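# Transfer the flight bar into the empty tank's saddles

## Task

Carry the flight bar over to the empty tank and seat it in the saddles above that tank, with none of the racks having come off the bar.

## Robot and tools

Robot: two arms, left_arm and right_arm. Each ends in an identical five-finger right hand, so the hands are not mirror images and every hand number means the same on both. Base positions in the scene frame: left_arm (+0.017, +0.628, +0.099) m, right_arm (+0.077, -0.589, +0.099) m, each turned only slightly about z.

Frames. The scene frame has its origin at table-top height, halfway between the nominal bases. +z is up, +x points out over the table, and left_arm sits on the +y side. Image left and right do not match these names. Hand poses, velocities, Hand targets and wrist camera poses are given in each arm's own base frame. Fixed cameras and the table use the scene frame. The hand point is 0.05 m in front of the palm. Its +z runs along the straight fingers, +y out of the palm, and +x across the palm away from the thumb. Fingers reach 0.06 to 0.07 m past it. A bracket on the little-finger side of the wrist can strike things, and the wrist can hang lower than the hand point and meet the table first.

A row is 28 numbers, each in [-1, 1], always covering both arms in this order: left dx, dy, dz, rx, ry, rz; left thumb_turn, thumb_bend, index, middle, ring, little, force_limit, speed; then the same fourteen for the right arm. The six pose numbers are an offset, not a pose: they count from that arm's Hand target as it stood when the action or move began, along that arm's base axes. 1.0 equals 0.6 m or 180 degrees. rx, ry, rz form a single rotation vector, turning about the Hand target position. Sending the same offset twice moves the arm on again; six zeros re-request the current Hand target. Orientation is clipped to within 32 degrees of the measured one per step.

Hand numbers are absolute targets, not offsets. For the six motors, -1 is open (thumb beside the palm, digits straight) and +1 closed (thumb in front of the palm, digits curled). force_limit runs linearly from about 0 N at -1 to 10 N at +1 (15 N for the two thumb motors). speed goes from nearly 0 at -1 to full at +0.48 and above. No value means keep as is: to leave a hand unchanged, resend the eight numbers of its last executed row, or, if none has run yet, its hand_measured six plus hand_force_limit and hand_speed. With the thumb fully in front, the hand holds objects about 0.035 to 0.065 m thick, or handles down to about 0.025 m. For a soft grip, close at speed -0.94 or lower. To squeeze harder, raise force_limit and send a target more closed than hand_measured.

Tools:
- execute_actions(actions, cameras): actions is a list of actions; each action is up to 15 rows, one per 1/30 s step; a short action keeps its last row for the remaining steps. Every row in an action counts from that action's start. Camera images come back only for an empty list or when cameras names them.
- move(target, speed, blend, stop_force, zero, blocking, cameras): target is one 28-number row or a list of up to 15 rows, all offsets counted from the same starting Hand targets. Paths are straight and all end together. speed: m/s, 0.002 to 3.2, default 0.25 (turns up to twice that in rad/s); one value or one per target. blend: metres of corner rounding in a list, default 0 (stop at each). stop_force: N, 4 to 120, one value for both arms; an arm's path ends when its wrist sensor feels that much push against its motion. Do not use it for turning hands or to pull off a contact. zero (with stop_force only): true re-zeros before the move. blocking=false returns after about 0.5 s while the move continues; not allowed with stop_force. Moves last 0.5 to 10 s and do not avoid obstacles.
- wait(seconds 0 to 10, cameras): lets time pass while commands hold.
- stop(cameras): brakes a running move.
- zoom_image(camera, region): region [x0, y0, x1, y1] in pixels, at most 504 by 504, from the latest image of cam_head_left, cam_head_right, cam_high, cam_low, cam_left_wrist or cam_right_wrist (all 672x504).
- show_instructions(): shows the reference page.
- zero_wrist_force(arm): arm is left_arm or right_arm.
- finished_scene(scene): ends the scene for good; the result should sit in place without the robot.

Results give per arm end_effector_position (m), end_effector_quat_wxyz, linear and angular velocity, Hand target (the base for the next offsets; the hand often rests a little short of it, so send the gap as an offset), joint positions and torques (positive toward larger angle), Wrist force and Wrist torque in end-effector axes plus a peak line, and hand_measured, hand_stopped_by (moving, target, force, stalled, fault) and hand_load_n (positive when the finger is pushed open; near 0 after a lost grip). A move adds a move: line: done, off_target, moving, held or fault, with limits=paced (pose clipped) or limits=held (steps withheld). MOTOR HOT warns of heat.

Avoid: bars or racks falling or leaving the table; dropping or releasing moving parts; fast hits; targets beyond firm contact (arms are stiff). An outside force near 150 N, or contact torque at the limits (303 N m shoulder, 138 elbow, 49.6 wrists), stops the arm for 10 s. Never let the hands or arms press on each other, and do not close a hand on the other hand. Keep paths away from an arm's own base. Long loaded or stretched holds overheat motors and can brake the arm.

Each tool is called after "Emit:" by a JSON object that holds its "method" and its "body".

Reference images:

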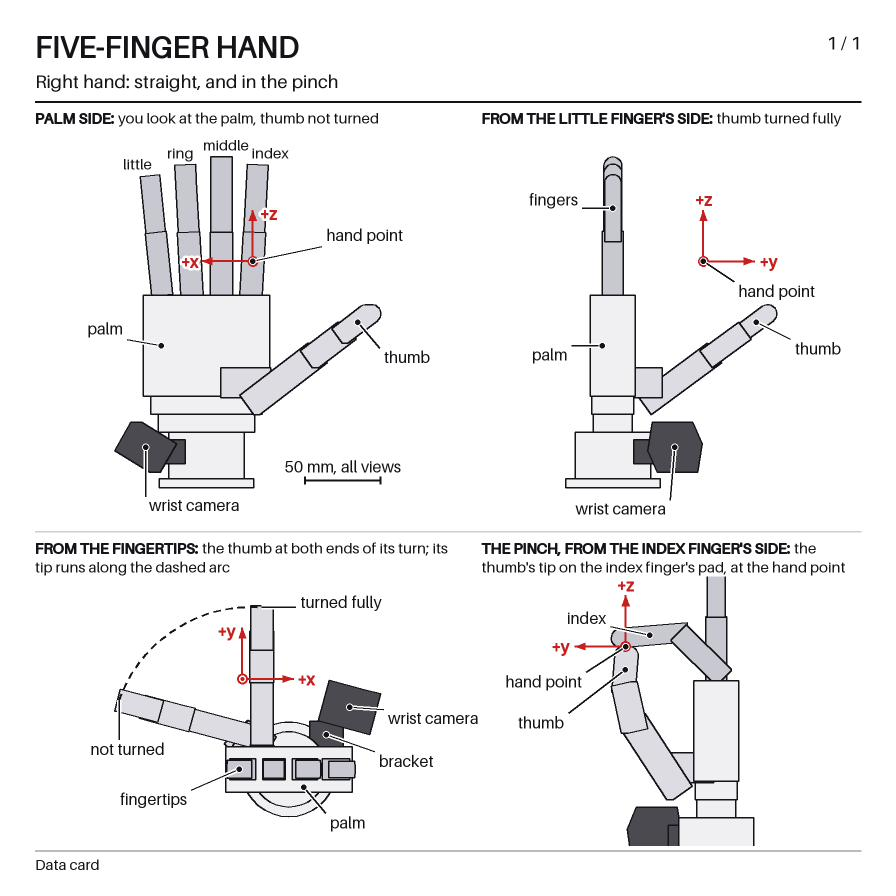

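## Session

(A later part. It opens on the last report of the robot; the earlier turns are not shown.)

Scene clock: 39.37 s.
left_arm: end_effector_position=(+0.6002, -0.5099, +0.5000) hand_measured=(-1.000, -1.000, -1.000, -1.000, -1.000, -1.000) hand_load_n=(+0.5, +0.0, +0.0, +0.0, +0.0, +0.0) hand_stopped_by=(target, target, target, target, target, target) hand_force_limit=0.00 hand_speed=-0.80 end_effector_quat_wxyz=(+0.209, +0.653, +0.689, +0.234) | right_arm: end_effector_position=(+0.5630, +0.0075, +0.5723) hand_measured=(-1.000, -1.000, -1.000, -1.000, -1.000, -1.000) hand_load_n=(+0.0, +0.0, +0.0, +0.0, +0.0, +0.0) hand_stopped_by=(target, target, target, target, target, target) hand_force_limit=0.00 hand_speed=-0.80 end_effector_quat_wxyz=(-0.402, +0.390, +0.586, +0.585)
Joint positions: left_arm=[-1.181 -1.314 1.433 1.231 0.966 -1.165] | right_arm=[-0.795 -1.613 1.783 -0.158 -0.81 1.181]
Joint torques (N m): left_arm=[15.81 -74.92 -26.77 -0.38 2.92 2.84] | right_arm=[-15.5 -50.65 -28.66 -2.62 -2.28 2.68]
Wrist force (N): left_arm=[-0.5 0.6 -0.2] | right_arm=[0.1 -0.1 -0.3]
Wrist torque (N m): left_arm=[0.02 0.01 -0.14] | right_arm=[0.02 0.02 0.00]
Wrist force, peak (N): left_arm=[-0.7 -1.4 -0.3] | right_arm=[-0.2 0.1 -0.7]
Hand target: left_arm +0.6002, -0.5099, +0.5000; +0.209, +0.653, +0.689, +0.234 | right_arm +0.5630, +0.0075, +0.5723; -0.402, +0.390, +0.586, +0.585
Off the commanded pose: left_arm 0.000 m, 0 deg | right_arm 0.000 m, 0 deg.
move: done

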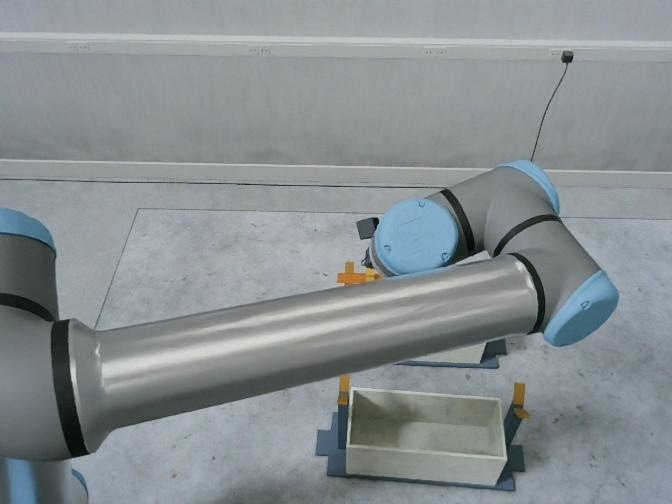

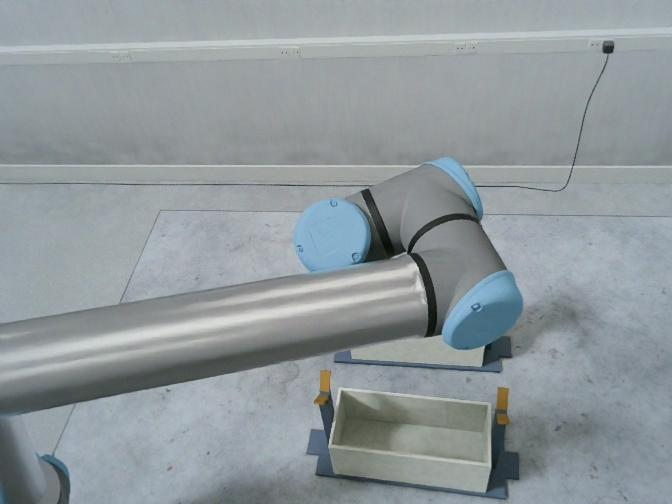

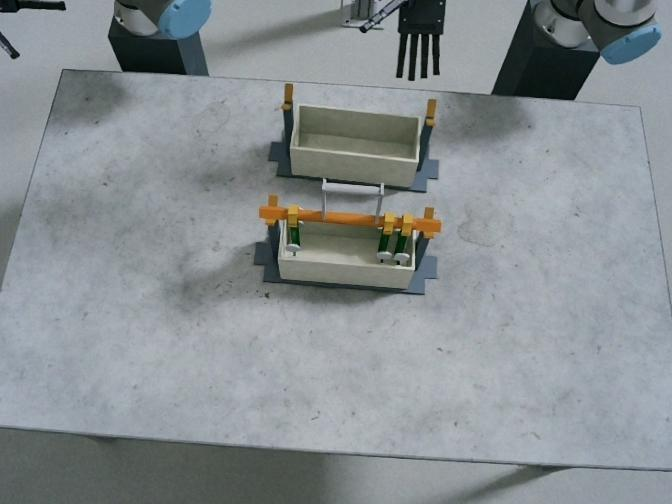

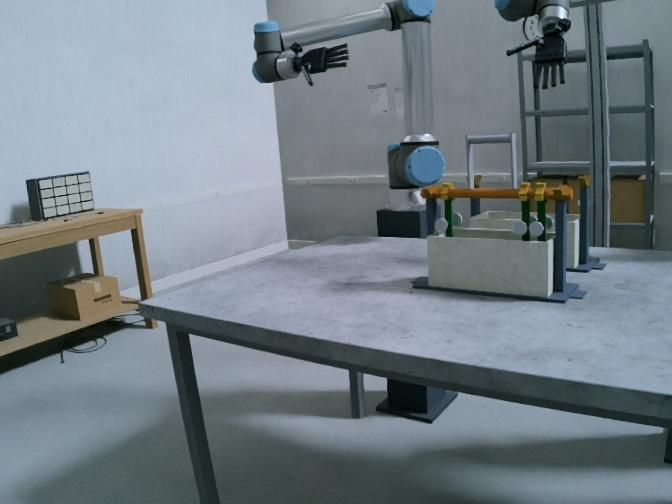

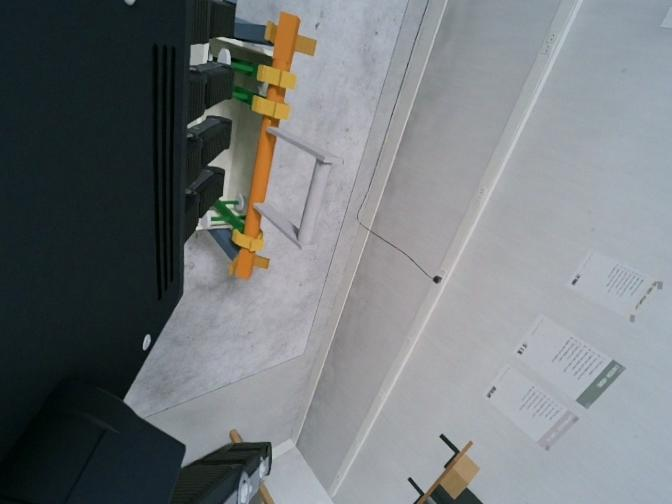

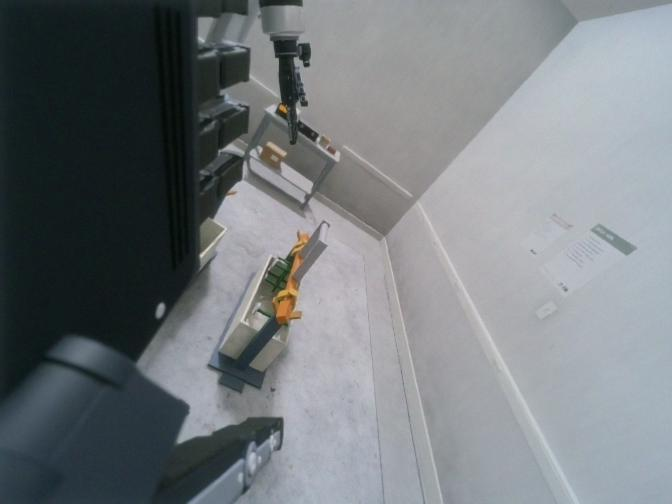

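Emit:
{"method": "move", "body": {"target": [0.138,-0.208,-0.343,-0.0050,-0.0193,-0.0190,1,-1,-1,-1,-1,-1,0,0,0,0,0,0,0,0,-1,-1,-1,-1,-1,-1,0,-0.8], "speed": 0.2, "cameras": ["all"]}}

Emit:
{"method": "zoom_image", "body": {"camera": "cam_high", "region": [250, 80, 450, 300]}}

Emit:
{"method": "zoom_image", "body": {"camera": "cam_left_wrist", "region": [160, 0, 560, 400]}}

Emit:
{"method": "zoom_image", "body": {"camera": "cam_low", "region": [400, 110, 620, 310]}}

Scene clock: 48.33 s.
left_arm: end_effector_position=(+0.6830, -0.6347, +0.2943) hand_measured=(+1.000, -1.000, -1.000, -1.000, -1.000, -1.000) hand_load_n=(+0.0, -0.5, +0.0, +0.0, +0.0, +0.0) hand_stopped_by=(target, target, target, target, target, target) hand_force_limit=0.00 hand_speed=0.00 end_effector_quat_wxyz=(+0.242, +0.665, +0.664, +0.242) | right_arm: end_effector_position=(+0.5630, +0.0075, +0.5723) hand_measured=(-1.000, -1.000, -1.000, -1.000, -1.000, -1.000) hand_load_n=(+0.0, +0.0, +0.0, +0.0, +0.0, +0.0) hand_stopped_by=(target, target, target, target, target, target) hand_force_limit=0.00 hand_speed=-0.80 end_effector_quat_wxyz=(-0.402, +0.390, +0.586, +0.585)
Joint positions: left_arm=[-1.145 -1.019 1.383 0.874 0.945 -1.036] | right_arm=[-0.795 -1.613 1.783 -0.158 -0.81 1.181]
Joint torques (N m): left_arm=[16.2 -75.99 -44.19 -0.63 -4.8 2.99] | right_arm=[-13.53 -53.21 -28.48 -2.63 -2.1 2.74]
Wrist force (N): left_arm=[0.0 0.2 -0.2] | right_arm=[-0.1 0.0 -0.3]
Wrist torque (N m): left_arm=[-0.06 -0.12 -0.12] | right_arm=[0.03 0.05 -0.02]
Wrist force, peak (N): left_arm=[0.7 0.9 -1.7] | right_arm=[-0.2 0.0 -0.7]
Hand target: left_arm +0.6830, -0.6347, +0.2942; +0.242, +0.665, +0.664, +0.242 | right_arm +0.5630, +0.0075, +0.5723; -0.402, +0.390, +0.586, +0.585
Off the commanded pose: left_arm 0.000 m, 0 deg | right_arm 0.000 m, 0 deg.
move: done

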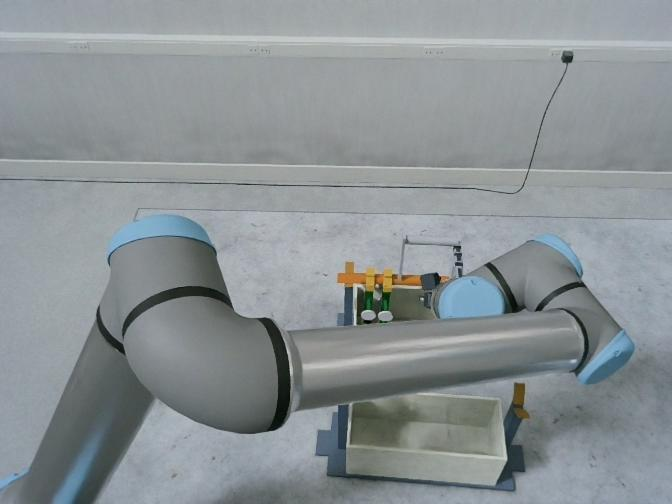

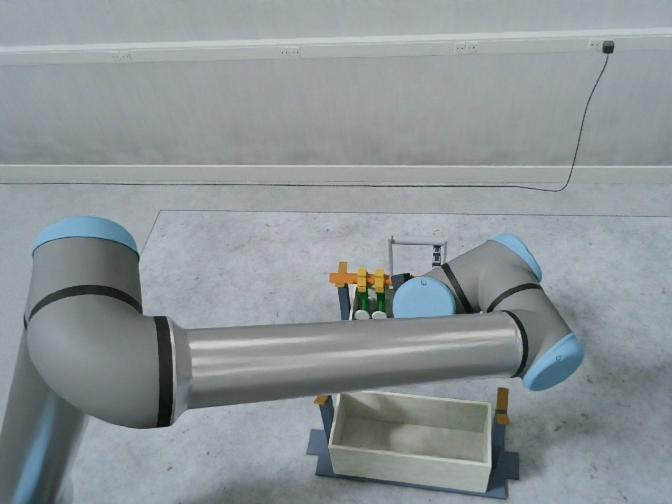

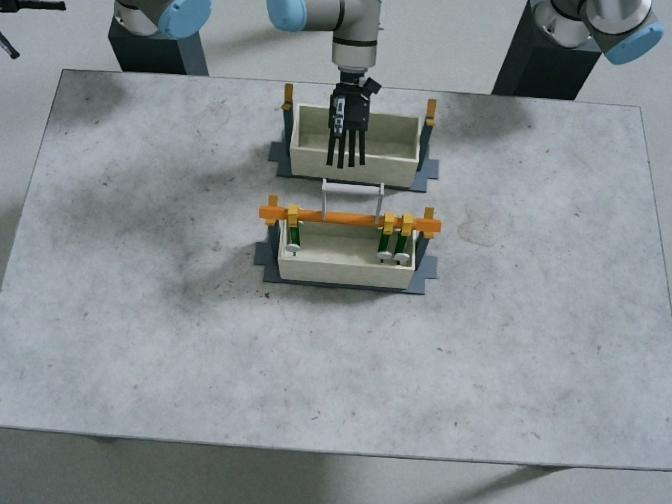

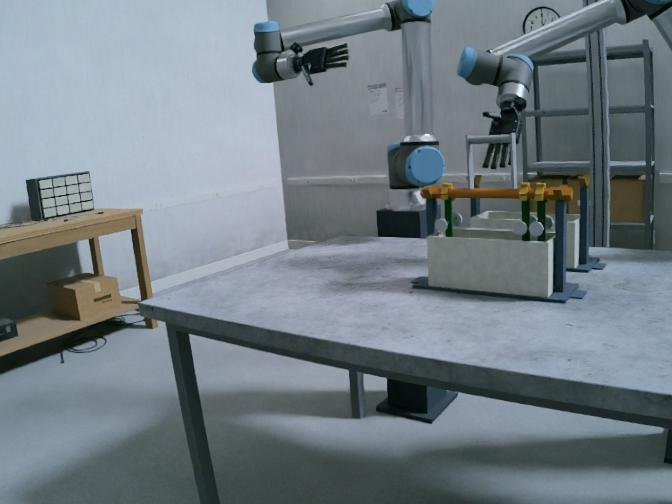

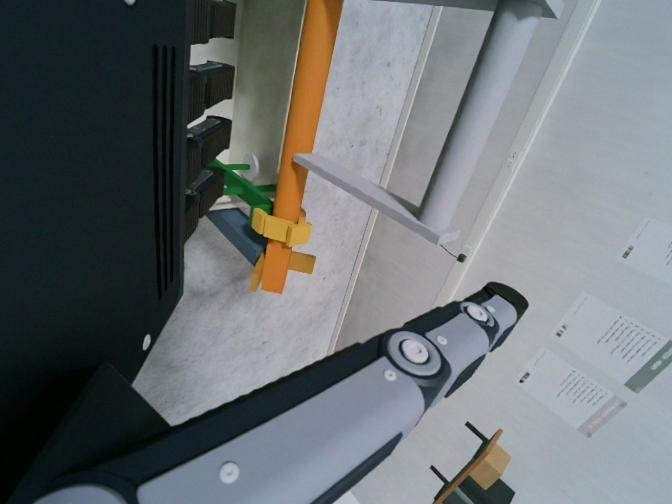

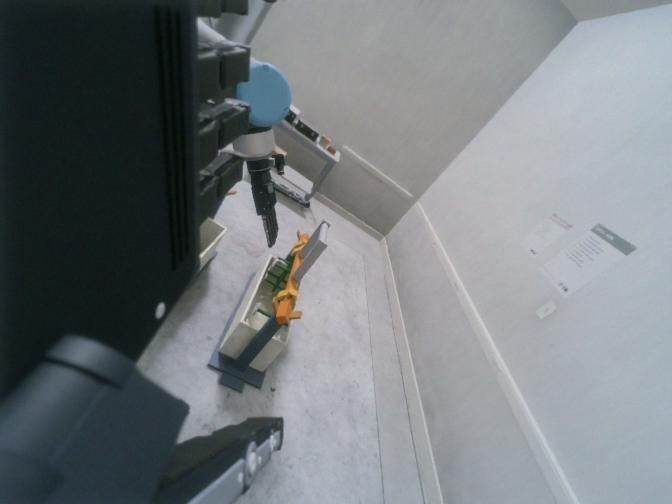

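Scaled by 2.291.

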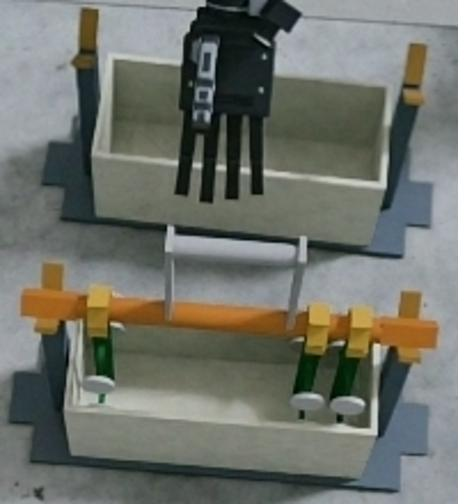

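Scaled by 1.260.

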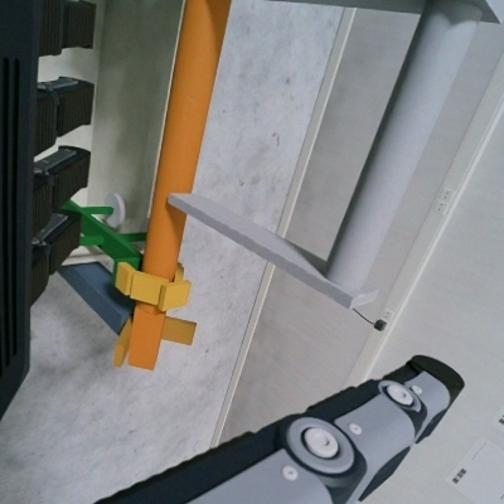

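Scaled by 2.291.

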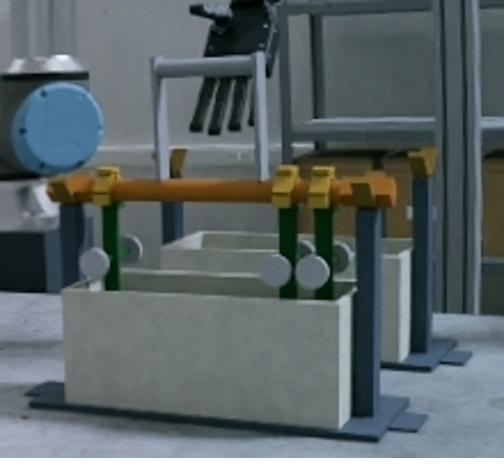

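Emit:
{"method": "move", "body": {"target": [0.1,0.040,0,0,0,0,1,-1,-0.5,-0.5,-0.5,-0.5,0,0,0,0,0,0,0,0,-1,-1,-1,-1,-1,-1,0,-0.8], "speed": 0.1, "cameras": ["cam_high","cam_low","cam_left_wrist","cam_right_wrist","cam_head_left","cam_head_right"]}}

Emit:
{"method": "zoom_image", "body": {"camera": "cam_high", "region": [290, 80, 430, 240]}}

Emit:
{"method": "zoom_image", "body": {"camera": "cam_low", "region": [420, 80, 600, 240]}}

Emit:
{"method": "zoom_image", "body": {"camera": "cam_right_wrist", "region": [190, 180, 350, 400]}}

Scene clock: 55.40 s.
left_arm: end_effector_position=(+0.7429, -0.6107, +0.2942) hand_measured=(+1.000, -1.000, -0.500, -0.500, -0.500, -0.500) hand_load_n=(+0.0, +0.0, +0.5, +0.0, +0.0, +0.0) hand_stopped_by=(target, target, target, target, target, target) hand_force_limit=0.00 hand_speed=0.00 end_effector_quat_wxyz=(+0.242, +0.665, +0.664, +0.242) | right_arm: end_effector_position=(+0.5630, +0.0075, +0.5723) hand_measured=(-1.000, -1.000, -1.000, -1.000, -1.000, -1.000) hand_load_n=(+0.0, +0.0, +0.0, +0.0, +0.0, +0.0) hand_stopped_by=(target, target, target, target, target, target) hand_force_limit=0.00 hand_speed=-0.80 end_effector_quat_wxyz=(-0.402, +0.390, +0.586, +0.585)
Joint positions: left_arm=[-1.06 -0.994 1.331 0.845 0.975 -0.938] | right_arm=[-0.795 -1.613 1.783 -0.158 -0.81 1.181]
Joint torques (N m): left_arm=[15.17 -78.36 -44.74 -0.87 2.58 3.23] | right_arm=[-13.97 -52.23 -28.94 -2.44 -2.37 2.76]
Wrist force (N): left_arm=[-0.3 0.1 -0.1] | right_arm=[0.0 -0.1 -0.2]
Wrist torque (N m): left_arm=[-0.08 -0.07 -0.17] | right_arm=[0.00 0.03 -0.01]
Wrist force, peak (N): left_arm=[-0.6 -0.9 -0.8] | right_arm=[-0.2 0.2 -0.6]
Hand target: left_arm +0.7430, -0.6107, +0.2942; +0.242, +0.665, +0.664, +0.242 | right_arm +0.5630, +0.0075, +0.5723; -0.402, +0.390, +0.586, +0.585
Off the commanded pose: left_arm 0.000 m, 0 deg | right_arm 0.000 m, 0 deg.
move: done

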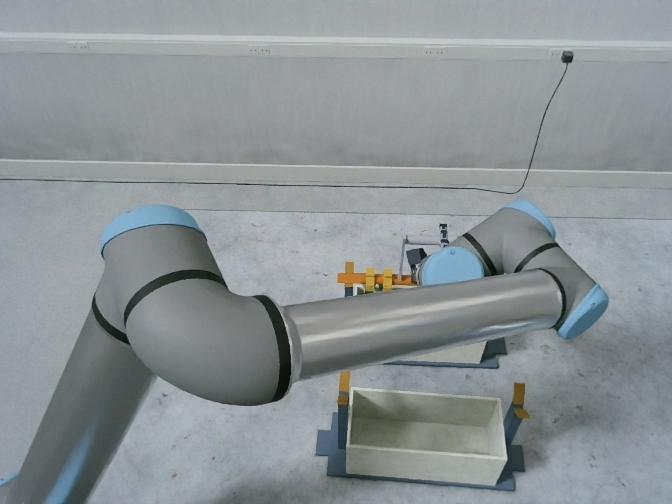

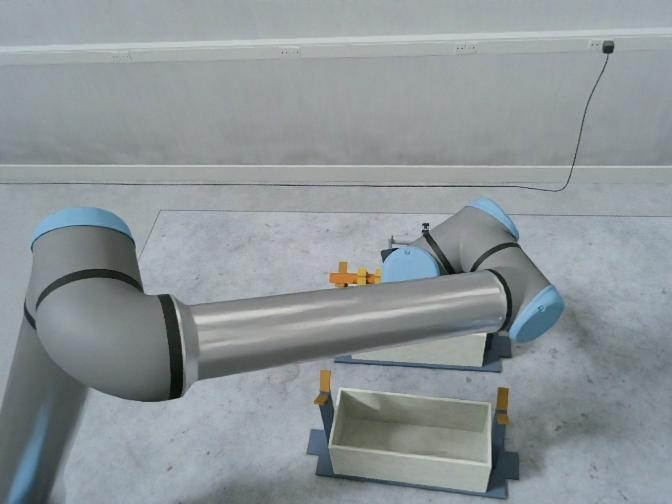

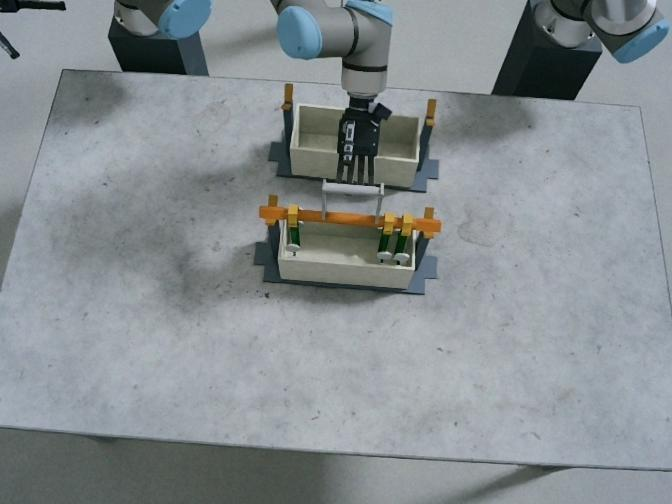

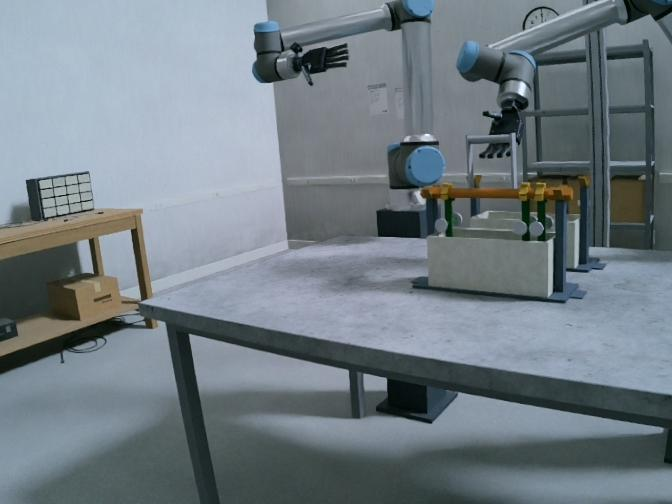

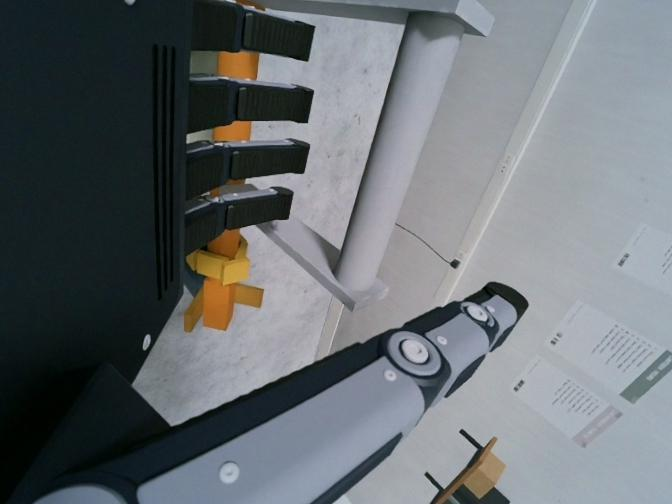

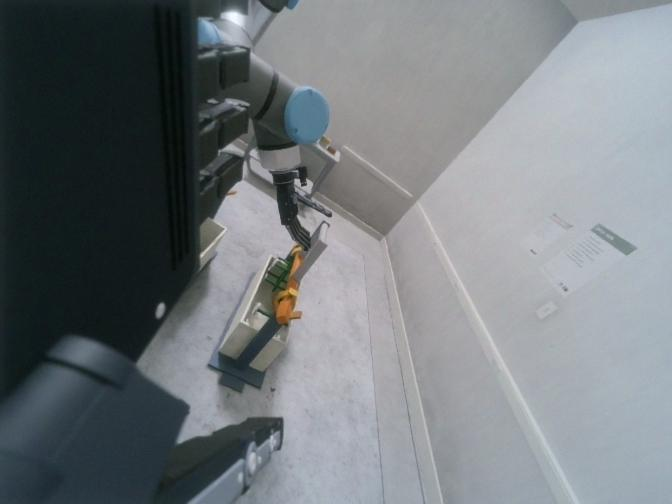

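Scaled by 3.150.

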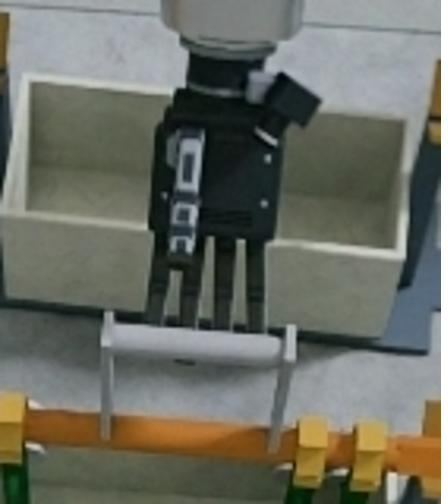

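Scaled by 2.800.

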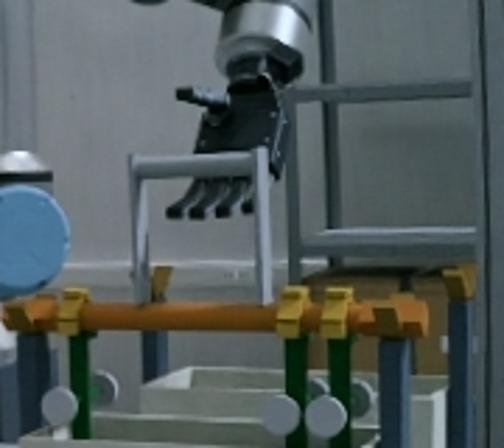

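Scaled by 2.291.

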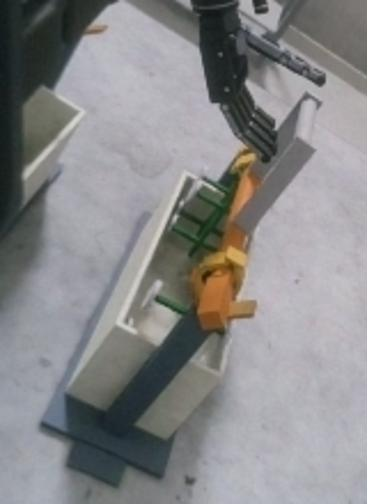

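Emit:
{"method": "move", "body": {"target": [[0,-0.0133,-0.0133,0,0,0,1,-1,-0.5,-0.5,-0.5,-0.5,0,0,0,0,0,0,0,0,-1,-1,-1,-1,-1,-1,0,-0.8],[0.085,-0.0133,-0.0133,0,0,0,1,-1,-0.5,-0.5,-0.5,-0.5,0,0,0,0,0,0,0,0,-1,-1,-1,-1,-1,-1,0,-0.8]], "speed": 0.06, "stop_force": 8, "cameras": ["cam_high","cam_low","cam_left_wrist","cam_right_wrist"]}}

Emit:
{"method": "zoom_image", "body": {"camera": "cam_high", "region": [290, 80, 430, 240]}}

Emit:
{"method": "zoom_image", "body": {"camera": "cam_low", "region": [420, 80, 600, 240]}}

Emit:
{"method": "zoom_image", "body": {"camera": "cam_right_wrist", "region": [230, 160, 350, 320]}}

Scene clock: 59.47 s.
left_arm: end_effector_position=(+0.7940, -0.6187, +0.2863) hand_measured=(+1.000, -1.000, -0.500, -0.500, -0.500, -0.500) hand_load_n=(-0.5, +0.0, +0.0, +0.0, +0.0, +0.0) hand_stopped_by=(target, target, target, target, target, target) hand_force_limit=0.00 hand_speed=0.00 end_effector_quat_wxyz=(+0.242, +0.665, +0.664, +0.242) | right_arm: end_effector_position=(+0.5630, +0.0075, +0.5723) hand_measured=(-1.000, -1.000, -1.000, -1.000, -1.000, -1.000) hand_load_n=(+0.0, +0.0, +0.0, +0.0, +0.0, +0.0) hand_stopped_by=(target, target, target, target, target, target) hand_force_limit=0.00 hand_speed=-0.80 end_effector_quat_wxyz=(-0.402, +0.390, +0.586, +0.585)
Joint positions: left_arm=[-1.009 -0.926 1.228 0.849 0.995 -0.882] | right_arm=[-0.795 -1.613 1.783 -0.158 -0.81 1.181]
Joint torques (N m): left_arm=[15.82 -84.13 -46.26 7.29 2.81 3.12] | right_arm=[-14.05 -51.31 -29 -2.33 -2.27 2.78]
Wrist force (N): left_arm=[-0.4 0.3 0.1] | right_arm=[0.2 0.0 0.2]
Wrist torque (N m): left_arm=[-0.05 -0.04 -0.15] | right_arm=[0.00 -0.01 0.01]
Wrist force, peak (N): left_arm=[-0.7 0.8 -0.3] | right_arm=[-0.2 0.9 -0.2]
Hand target: left_arm +0.7940, -0.6187, +0.2863; +0.242, +0.665, +0.664, +0.242 | right_arm +0.5630, +0.0075, +0.5723; -0.402, +0.390, +0.586, +0.585
Off the commanded pose: left_arm 0.000 m, 0 deg | right_arm 0.000 m, 0 deg.
move: done
Images, in order (width x height): cam_high 672x504, cam_low 672x504, cam_left_wrist 672x504, cam_right_wrist 672x504.

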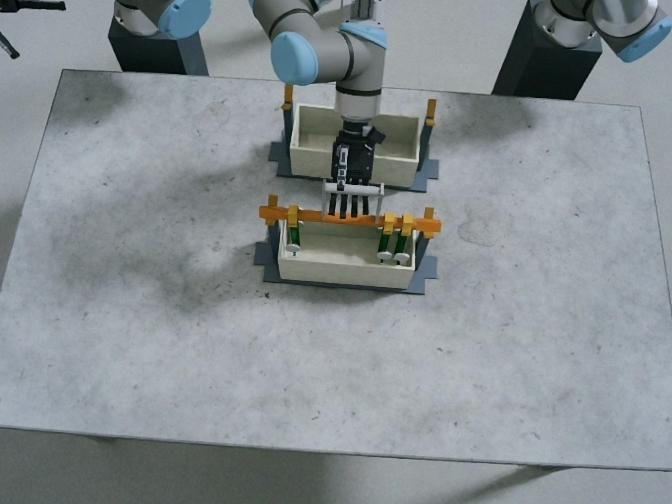

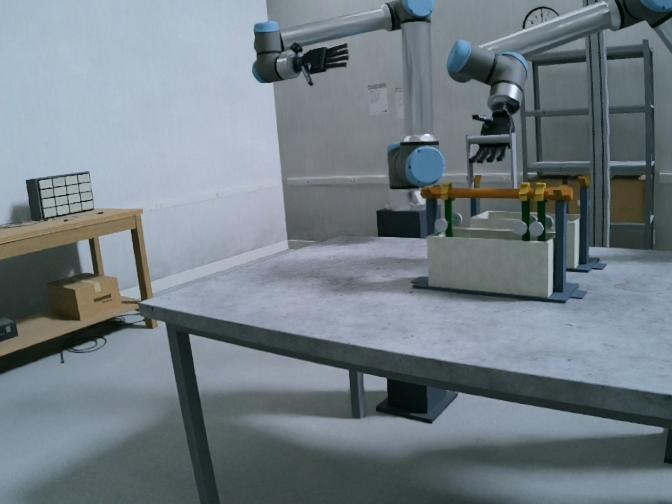

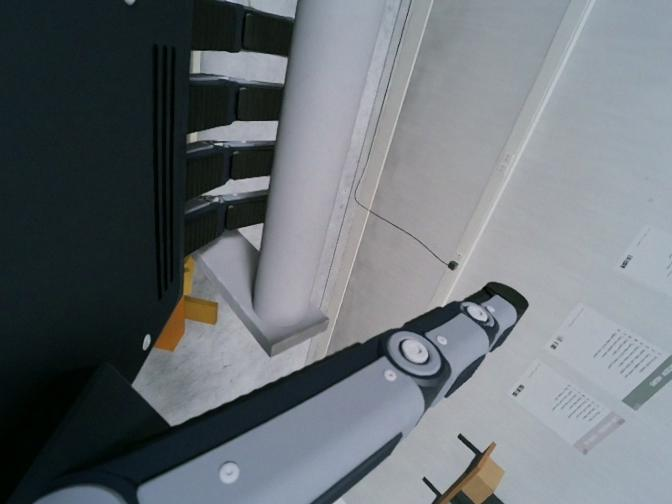

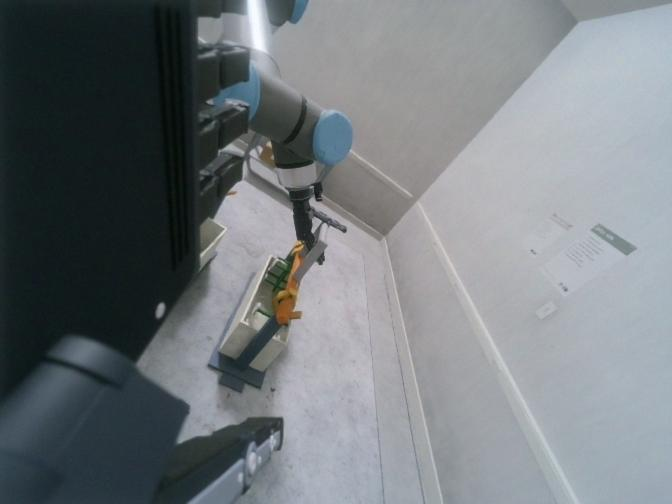

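Scaled by 3.150.

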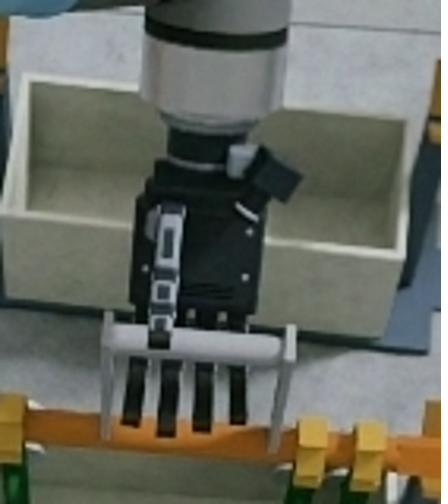

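Scaled by 2.800.

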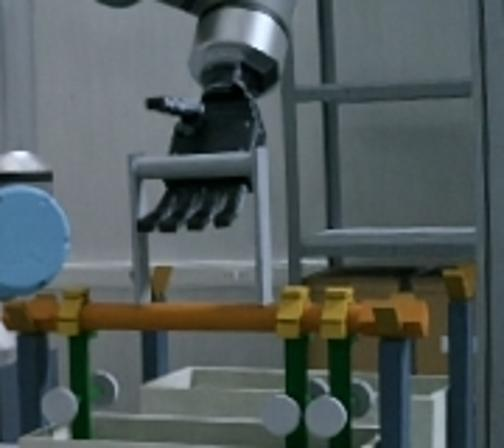

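Scaled by 3.150.

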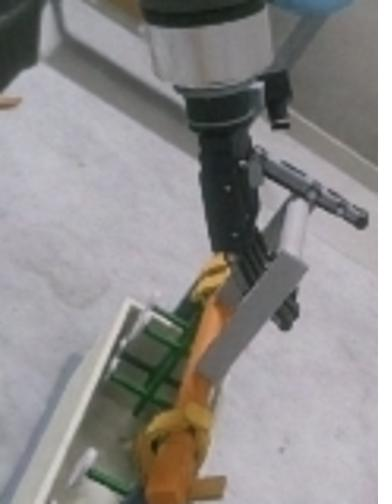

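Emit:
{"method": "move", "body": {"target": [0.05,0,0,0,0,0,1,-1,-0.5,-0.5,-0.5,-0.5,0,0,0,0,0,0,0,0,-1,-1,-1,-1,-1,-1,0,-0.8], "speed": 0.04, "stop_force": 6, "cameras": ["cam_high","cam_low","cam_left_wrist","cam_right_wrist"]}}

Emit:
{"method": "zoom_image", "body": {"camera": "cam_high", "region": [290, 80, 430, 240]}}

Emit:
{"method": "zoom_image", "body": {"camera": "cam_low", "region": [420, 80, 600, 240]}}

Emit:
{"method": "zoom_image", "body": {"camera": "cam_right_wrist", "region": [250, 170, 350, 300]}}

Scene clock: 62.90 s.
left_arm: end_effector_position=(+0.8240, -0.6187, +0.2863) hand_measured=(+1.000, -1.000, -0.500, -0.500, -0.500, -0.500) hand_load_n=(+0.0, +0.0, +0.5, +0.0, +0.0, +0.0) hand_stopped_by=(target, target, target, target, target, target) hand_force_limit=0.00 hand_speed=0.00 end_effector_quat_wxyz=(+0.242, +0.665, +0.664, +0.242) | right_arm: end_effector_position=(+0.5630, +0.0075, +0.5723) hand_measured=(-1.000, -1.000, -1.000, -1.000, -1.000, -1.000) hand_load_n=(+0.0, +0.0, +0.0, +0.0, +0.0, +0.0) hand_stopped_by=(target, target, target, target, target, target) hand_force_limit=0.00 hand_speed=-0.80 end_effector_quat_wxyz=(-0.402, +0.390, +0.586, +0.585)
Joint positions: left_arm=[-0.978 -0.892 1.166 0.858 1.008 -0.849] | right_arm=[-0.795 -1.613 1.783 -0.158 -0.81 1.181]
Joint torques (N m): left_arm=[16.86 -87.98 -48.45 6.6 2.2 3.21] | right_arm=[-14.92 -48.89 -28.19 -2.37 -1.97 2.9]
Wrist force (N): left_arm=[0.9 -3.6 -0.9] | right_arm=[0.2 -0.3 0.0]
Wrist torque (N m): left_arm=[-0.10 -0.07 -0.37] | right_arm=[-0.03 -0.01 0.00]
Wrist force, peak (N): left_arm=[-0.4 -4.7 -1.4] | right_arm=[0.0 0.5 -0.5]
Hand target: left_arm +0.8240, -0.6187, +0.2863; +0.242, +0.665, +0.664, +0.242 | right_arm +0.5630, +0.0075, +0.5723; -0.402, +0.390, +0.586, +0.585
Off the commanded pose: left_arm 0.000 m, 0 deg | right_arm 0.000 m, 0 deg.
move: done
Images, in order (width x height): cam_high 672x504, cam_low 672x504, cam_left_wrist 672x504, cam_right_wrist 672x504.

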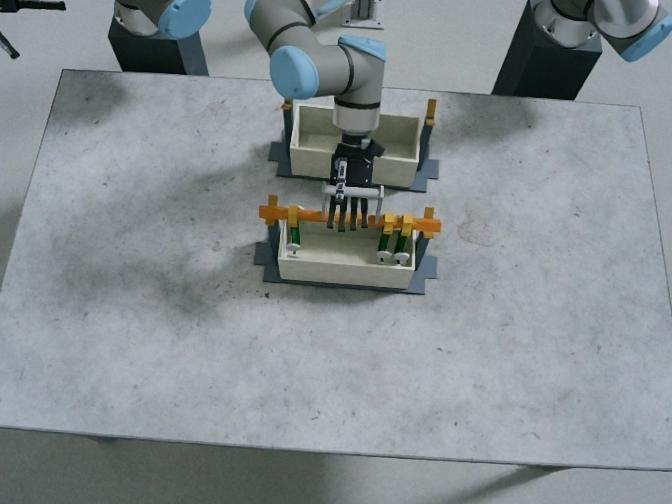

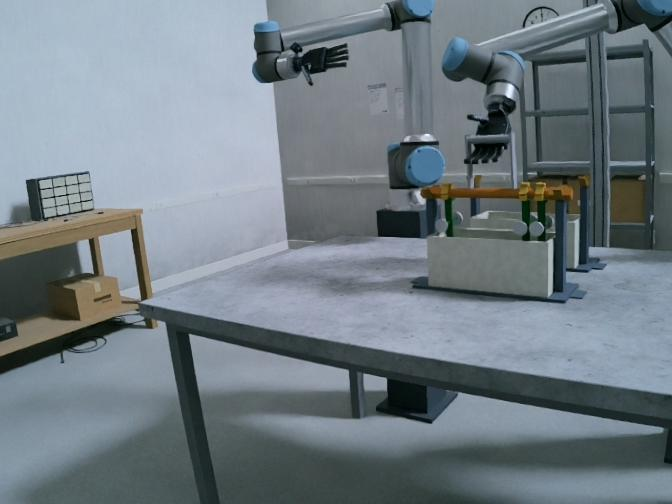

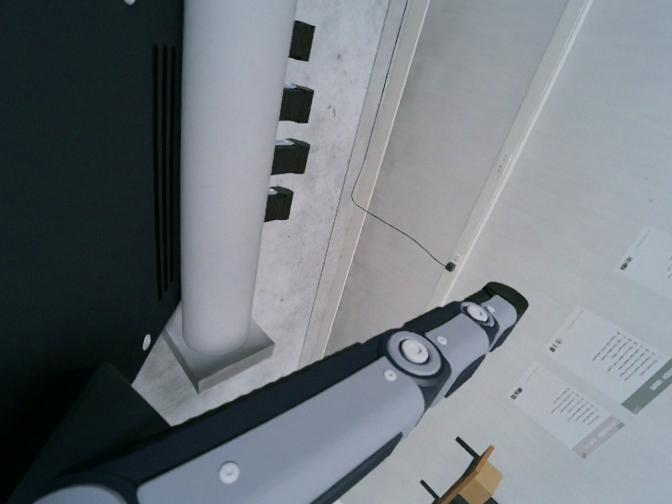

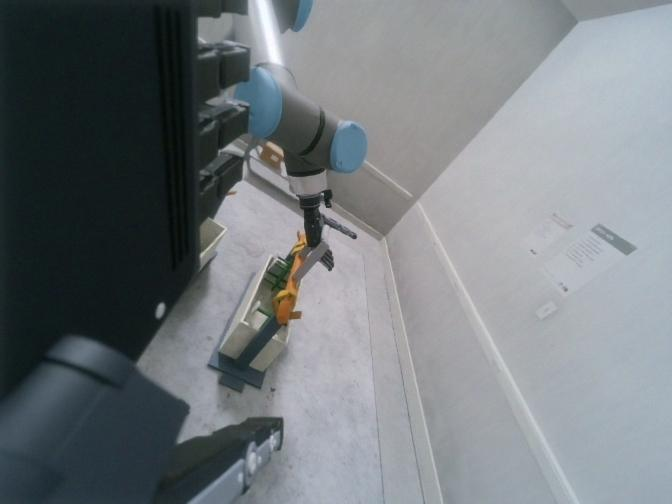

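Scaled by 3.150.

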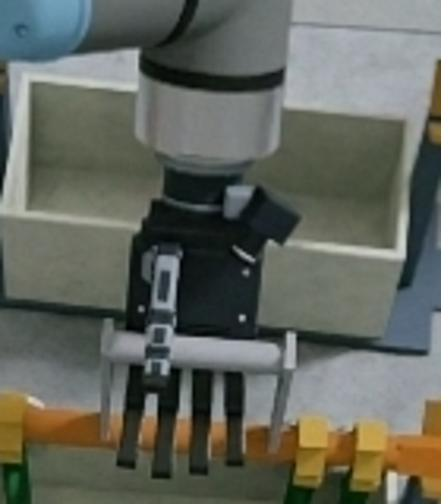

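Scaled by 2.800.

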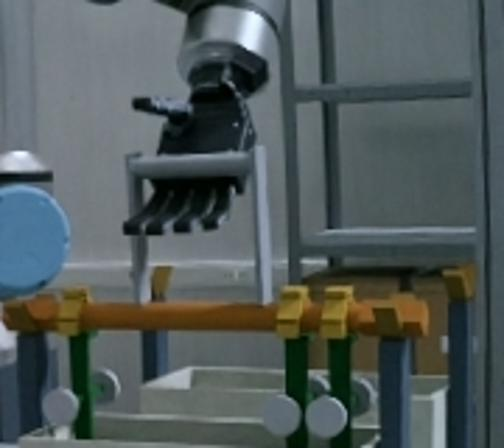

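Scaled by 3.877.

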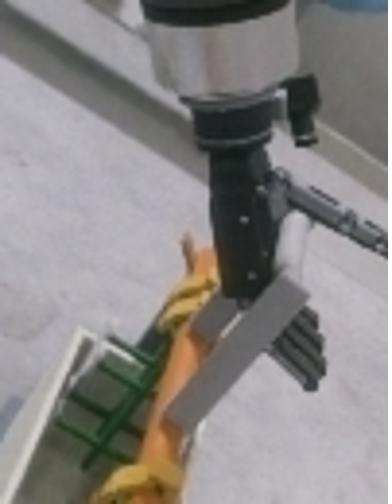

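Emit:
{"method": "execute_actions", "body": {"actions": [[[0,0,0,0,0,0,1,-1,1,1,1,1,-0.2,-0.4,0,0,0,0,0,0,-1,-1,-1,-1,-1,-1,0,-0.8]],[[0,0,0,0,0,0,1,-1,1,1,1,1,-0.2,-0.4,0,0,0,0,0,0,-1,-1,-1,-1,-1,-1,0,-0.8]],[[0,0,0,0,0,0,1,-1,1,1,1,1,-0.2,-0.4,0,0,0,0,0,0,-1,-1,-1,-1,-1,-1,0,-0.8]]], "cameras": ["cam_high","cam_low","cam_left_wrist","cam_right_wrist"]}}

Emit:
{"method": "zoom_image", "body": {"camera": "cam_low", "region": [420, 80, 600, 240]}}

Emit:
{"method": "zoom_image", "body": {"camera": "cam_high", "region": [290, 80, 430, 240]}}

Scene clock: 69.93 s.
left_arm: end_effector_position=(+0.8240, -0.6187, +0.2862) hand_measured=(+1.000, -1.000, +0.986, +1.000, +1.000, +1.000) hand_load_n=(+0.0, -0.5, +2.0, +2.5, +0.5, +2.5) hand_stopped_by=(target, target, force, target, target, target) hand_force_limit=-0.20 hand_speed=-0.40 end_effector_quat_wxyz=(+0.242, +0.665, +0.664, +0.242) | right_arm: end_effector_position=(+0.5630, +0.0075, +0.5723) hand_measured=(-1.000, -1.000, -1.000, -1.000, -1.000, -1.000) hand_load_n=(+0.0, +0.0, -0.5, +0.0, +0.0, +0.0) hand_stopped_by=(target, target, target, target, target, target) hand_force_limit=0.00 hand_speed=-0.80 end_effector_quat_wxyz=(-0.402, +0.390, +0.586, +0.585)
Joint positions: left_arm=[-0.978 -0.892 1.166 0.858 1.008 -0.849] | right_arm=[-0.795 -1.613 1.783 -0.158 -0.81 1.181]
Joint torques (N m): left_arm=[12.6 -116.92 -37.27 6.36 -2.97 3.18] | right_arm=[-14.02 -50.34 -28.79 -2.02 -1.75 2.76]
Wrist force (N): left_arm=[0.9 -7.7 7.4] | right_arm=[0.0 0.4 0.3]
Wrist torque (N m): left_arm=[-0.51 -0.37 -1.18] | right_arm=[0.06 0.02 0.00]
Wrist force, peak (N): left_arm=[0.7 -8.7 8.1] | right_arm=[-0.5 -0.2 -0.4]
Hand target: left_arm +0.8240, -0.6187, +0.2863; +0.242, +0.665, +0.664, +0.242 | right_arm +0.5630, +0.0075, +0.5723; -0.402, +0.390, +0.586, +0.585
Off the commanded pose: left_arm 0.000 m, 0 deg | right_arm 0.000 m, 0 deg.
Images, in order (width x height): cam_high 672x504, cam_low 672x504, cam_left_wrist 672x504, cam_right_wrist 672x504.

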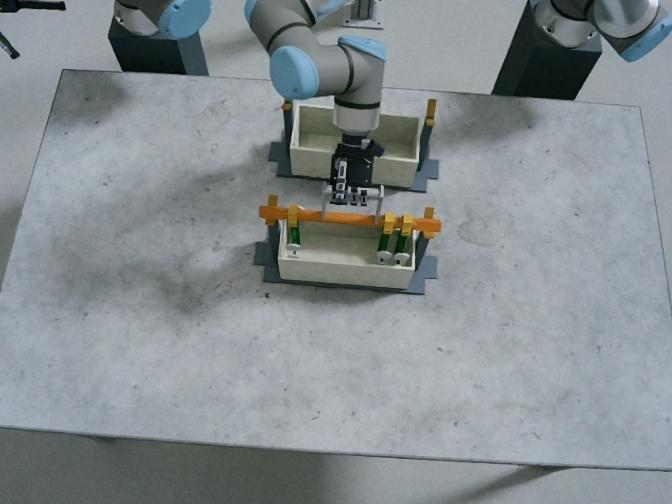

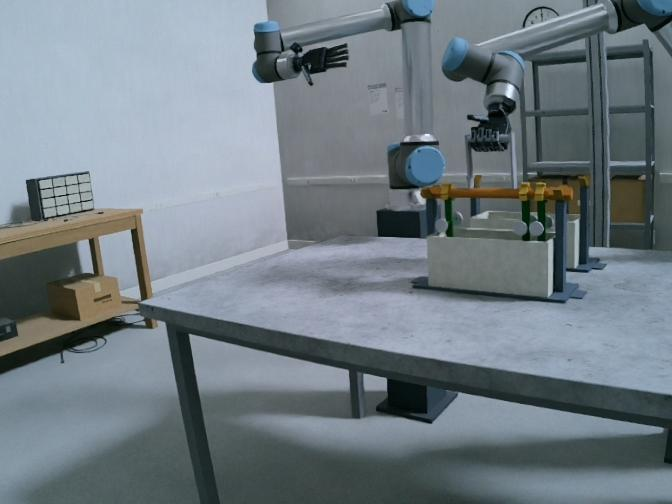

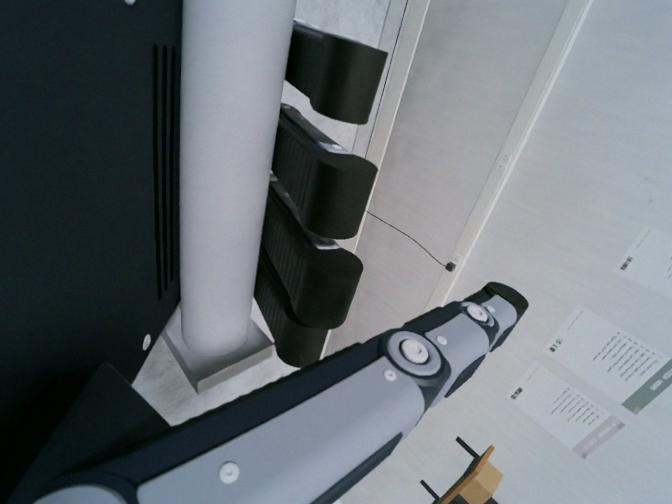

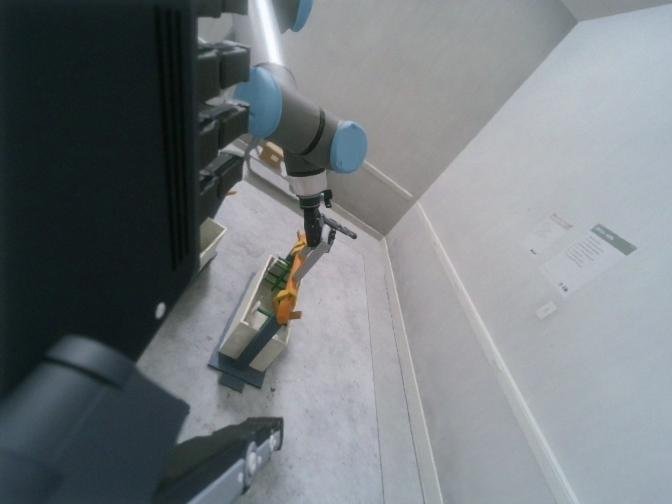

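Scaled by 2.800.

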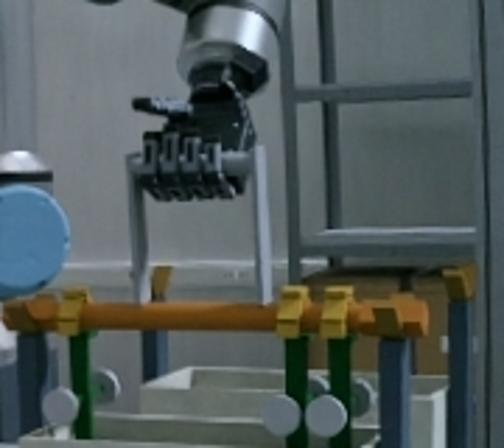

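Scaled by 3.150.

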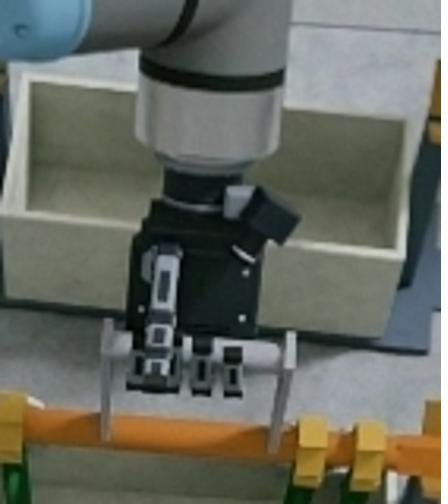

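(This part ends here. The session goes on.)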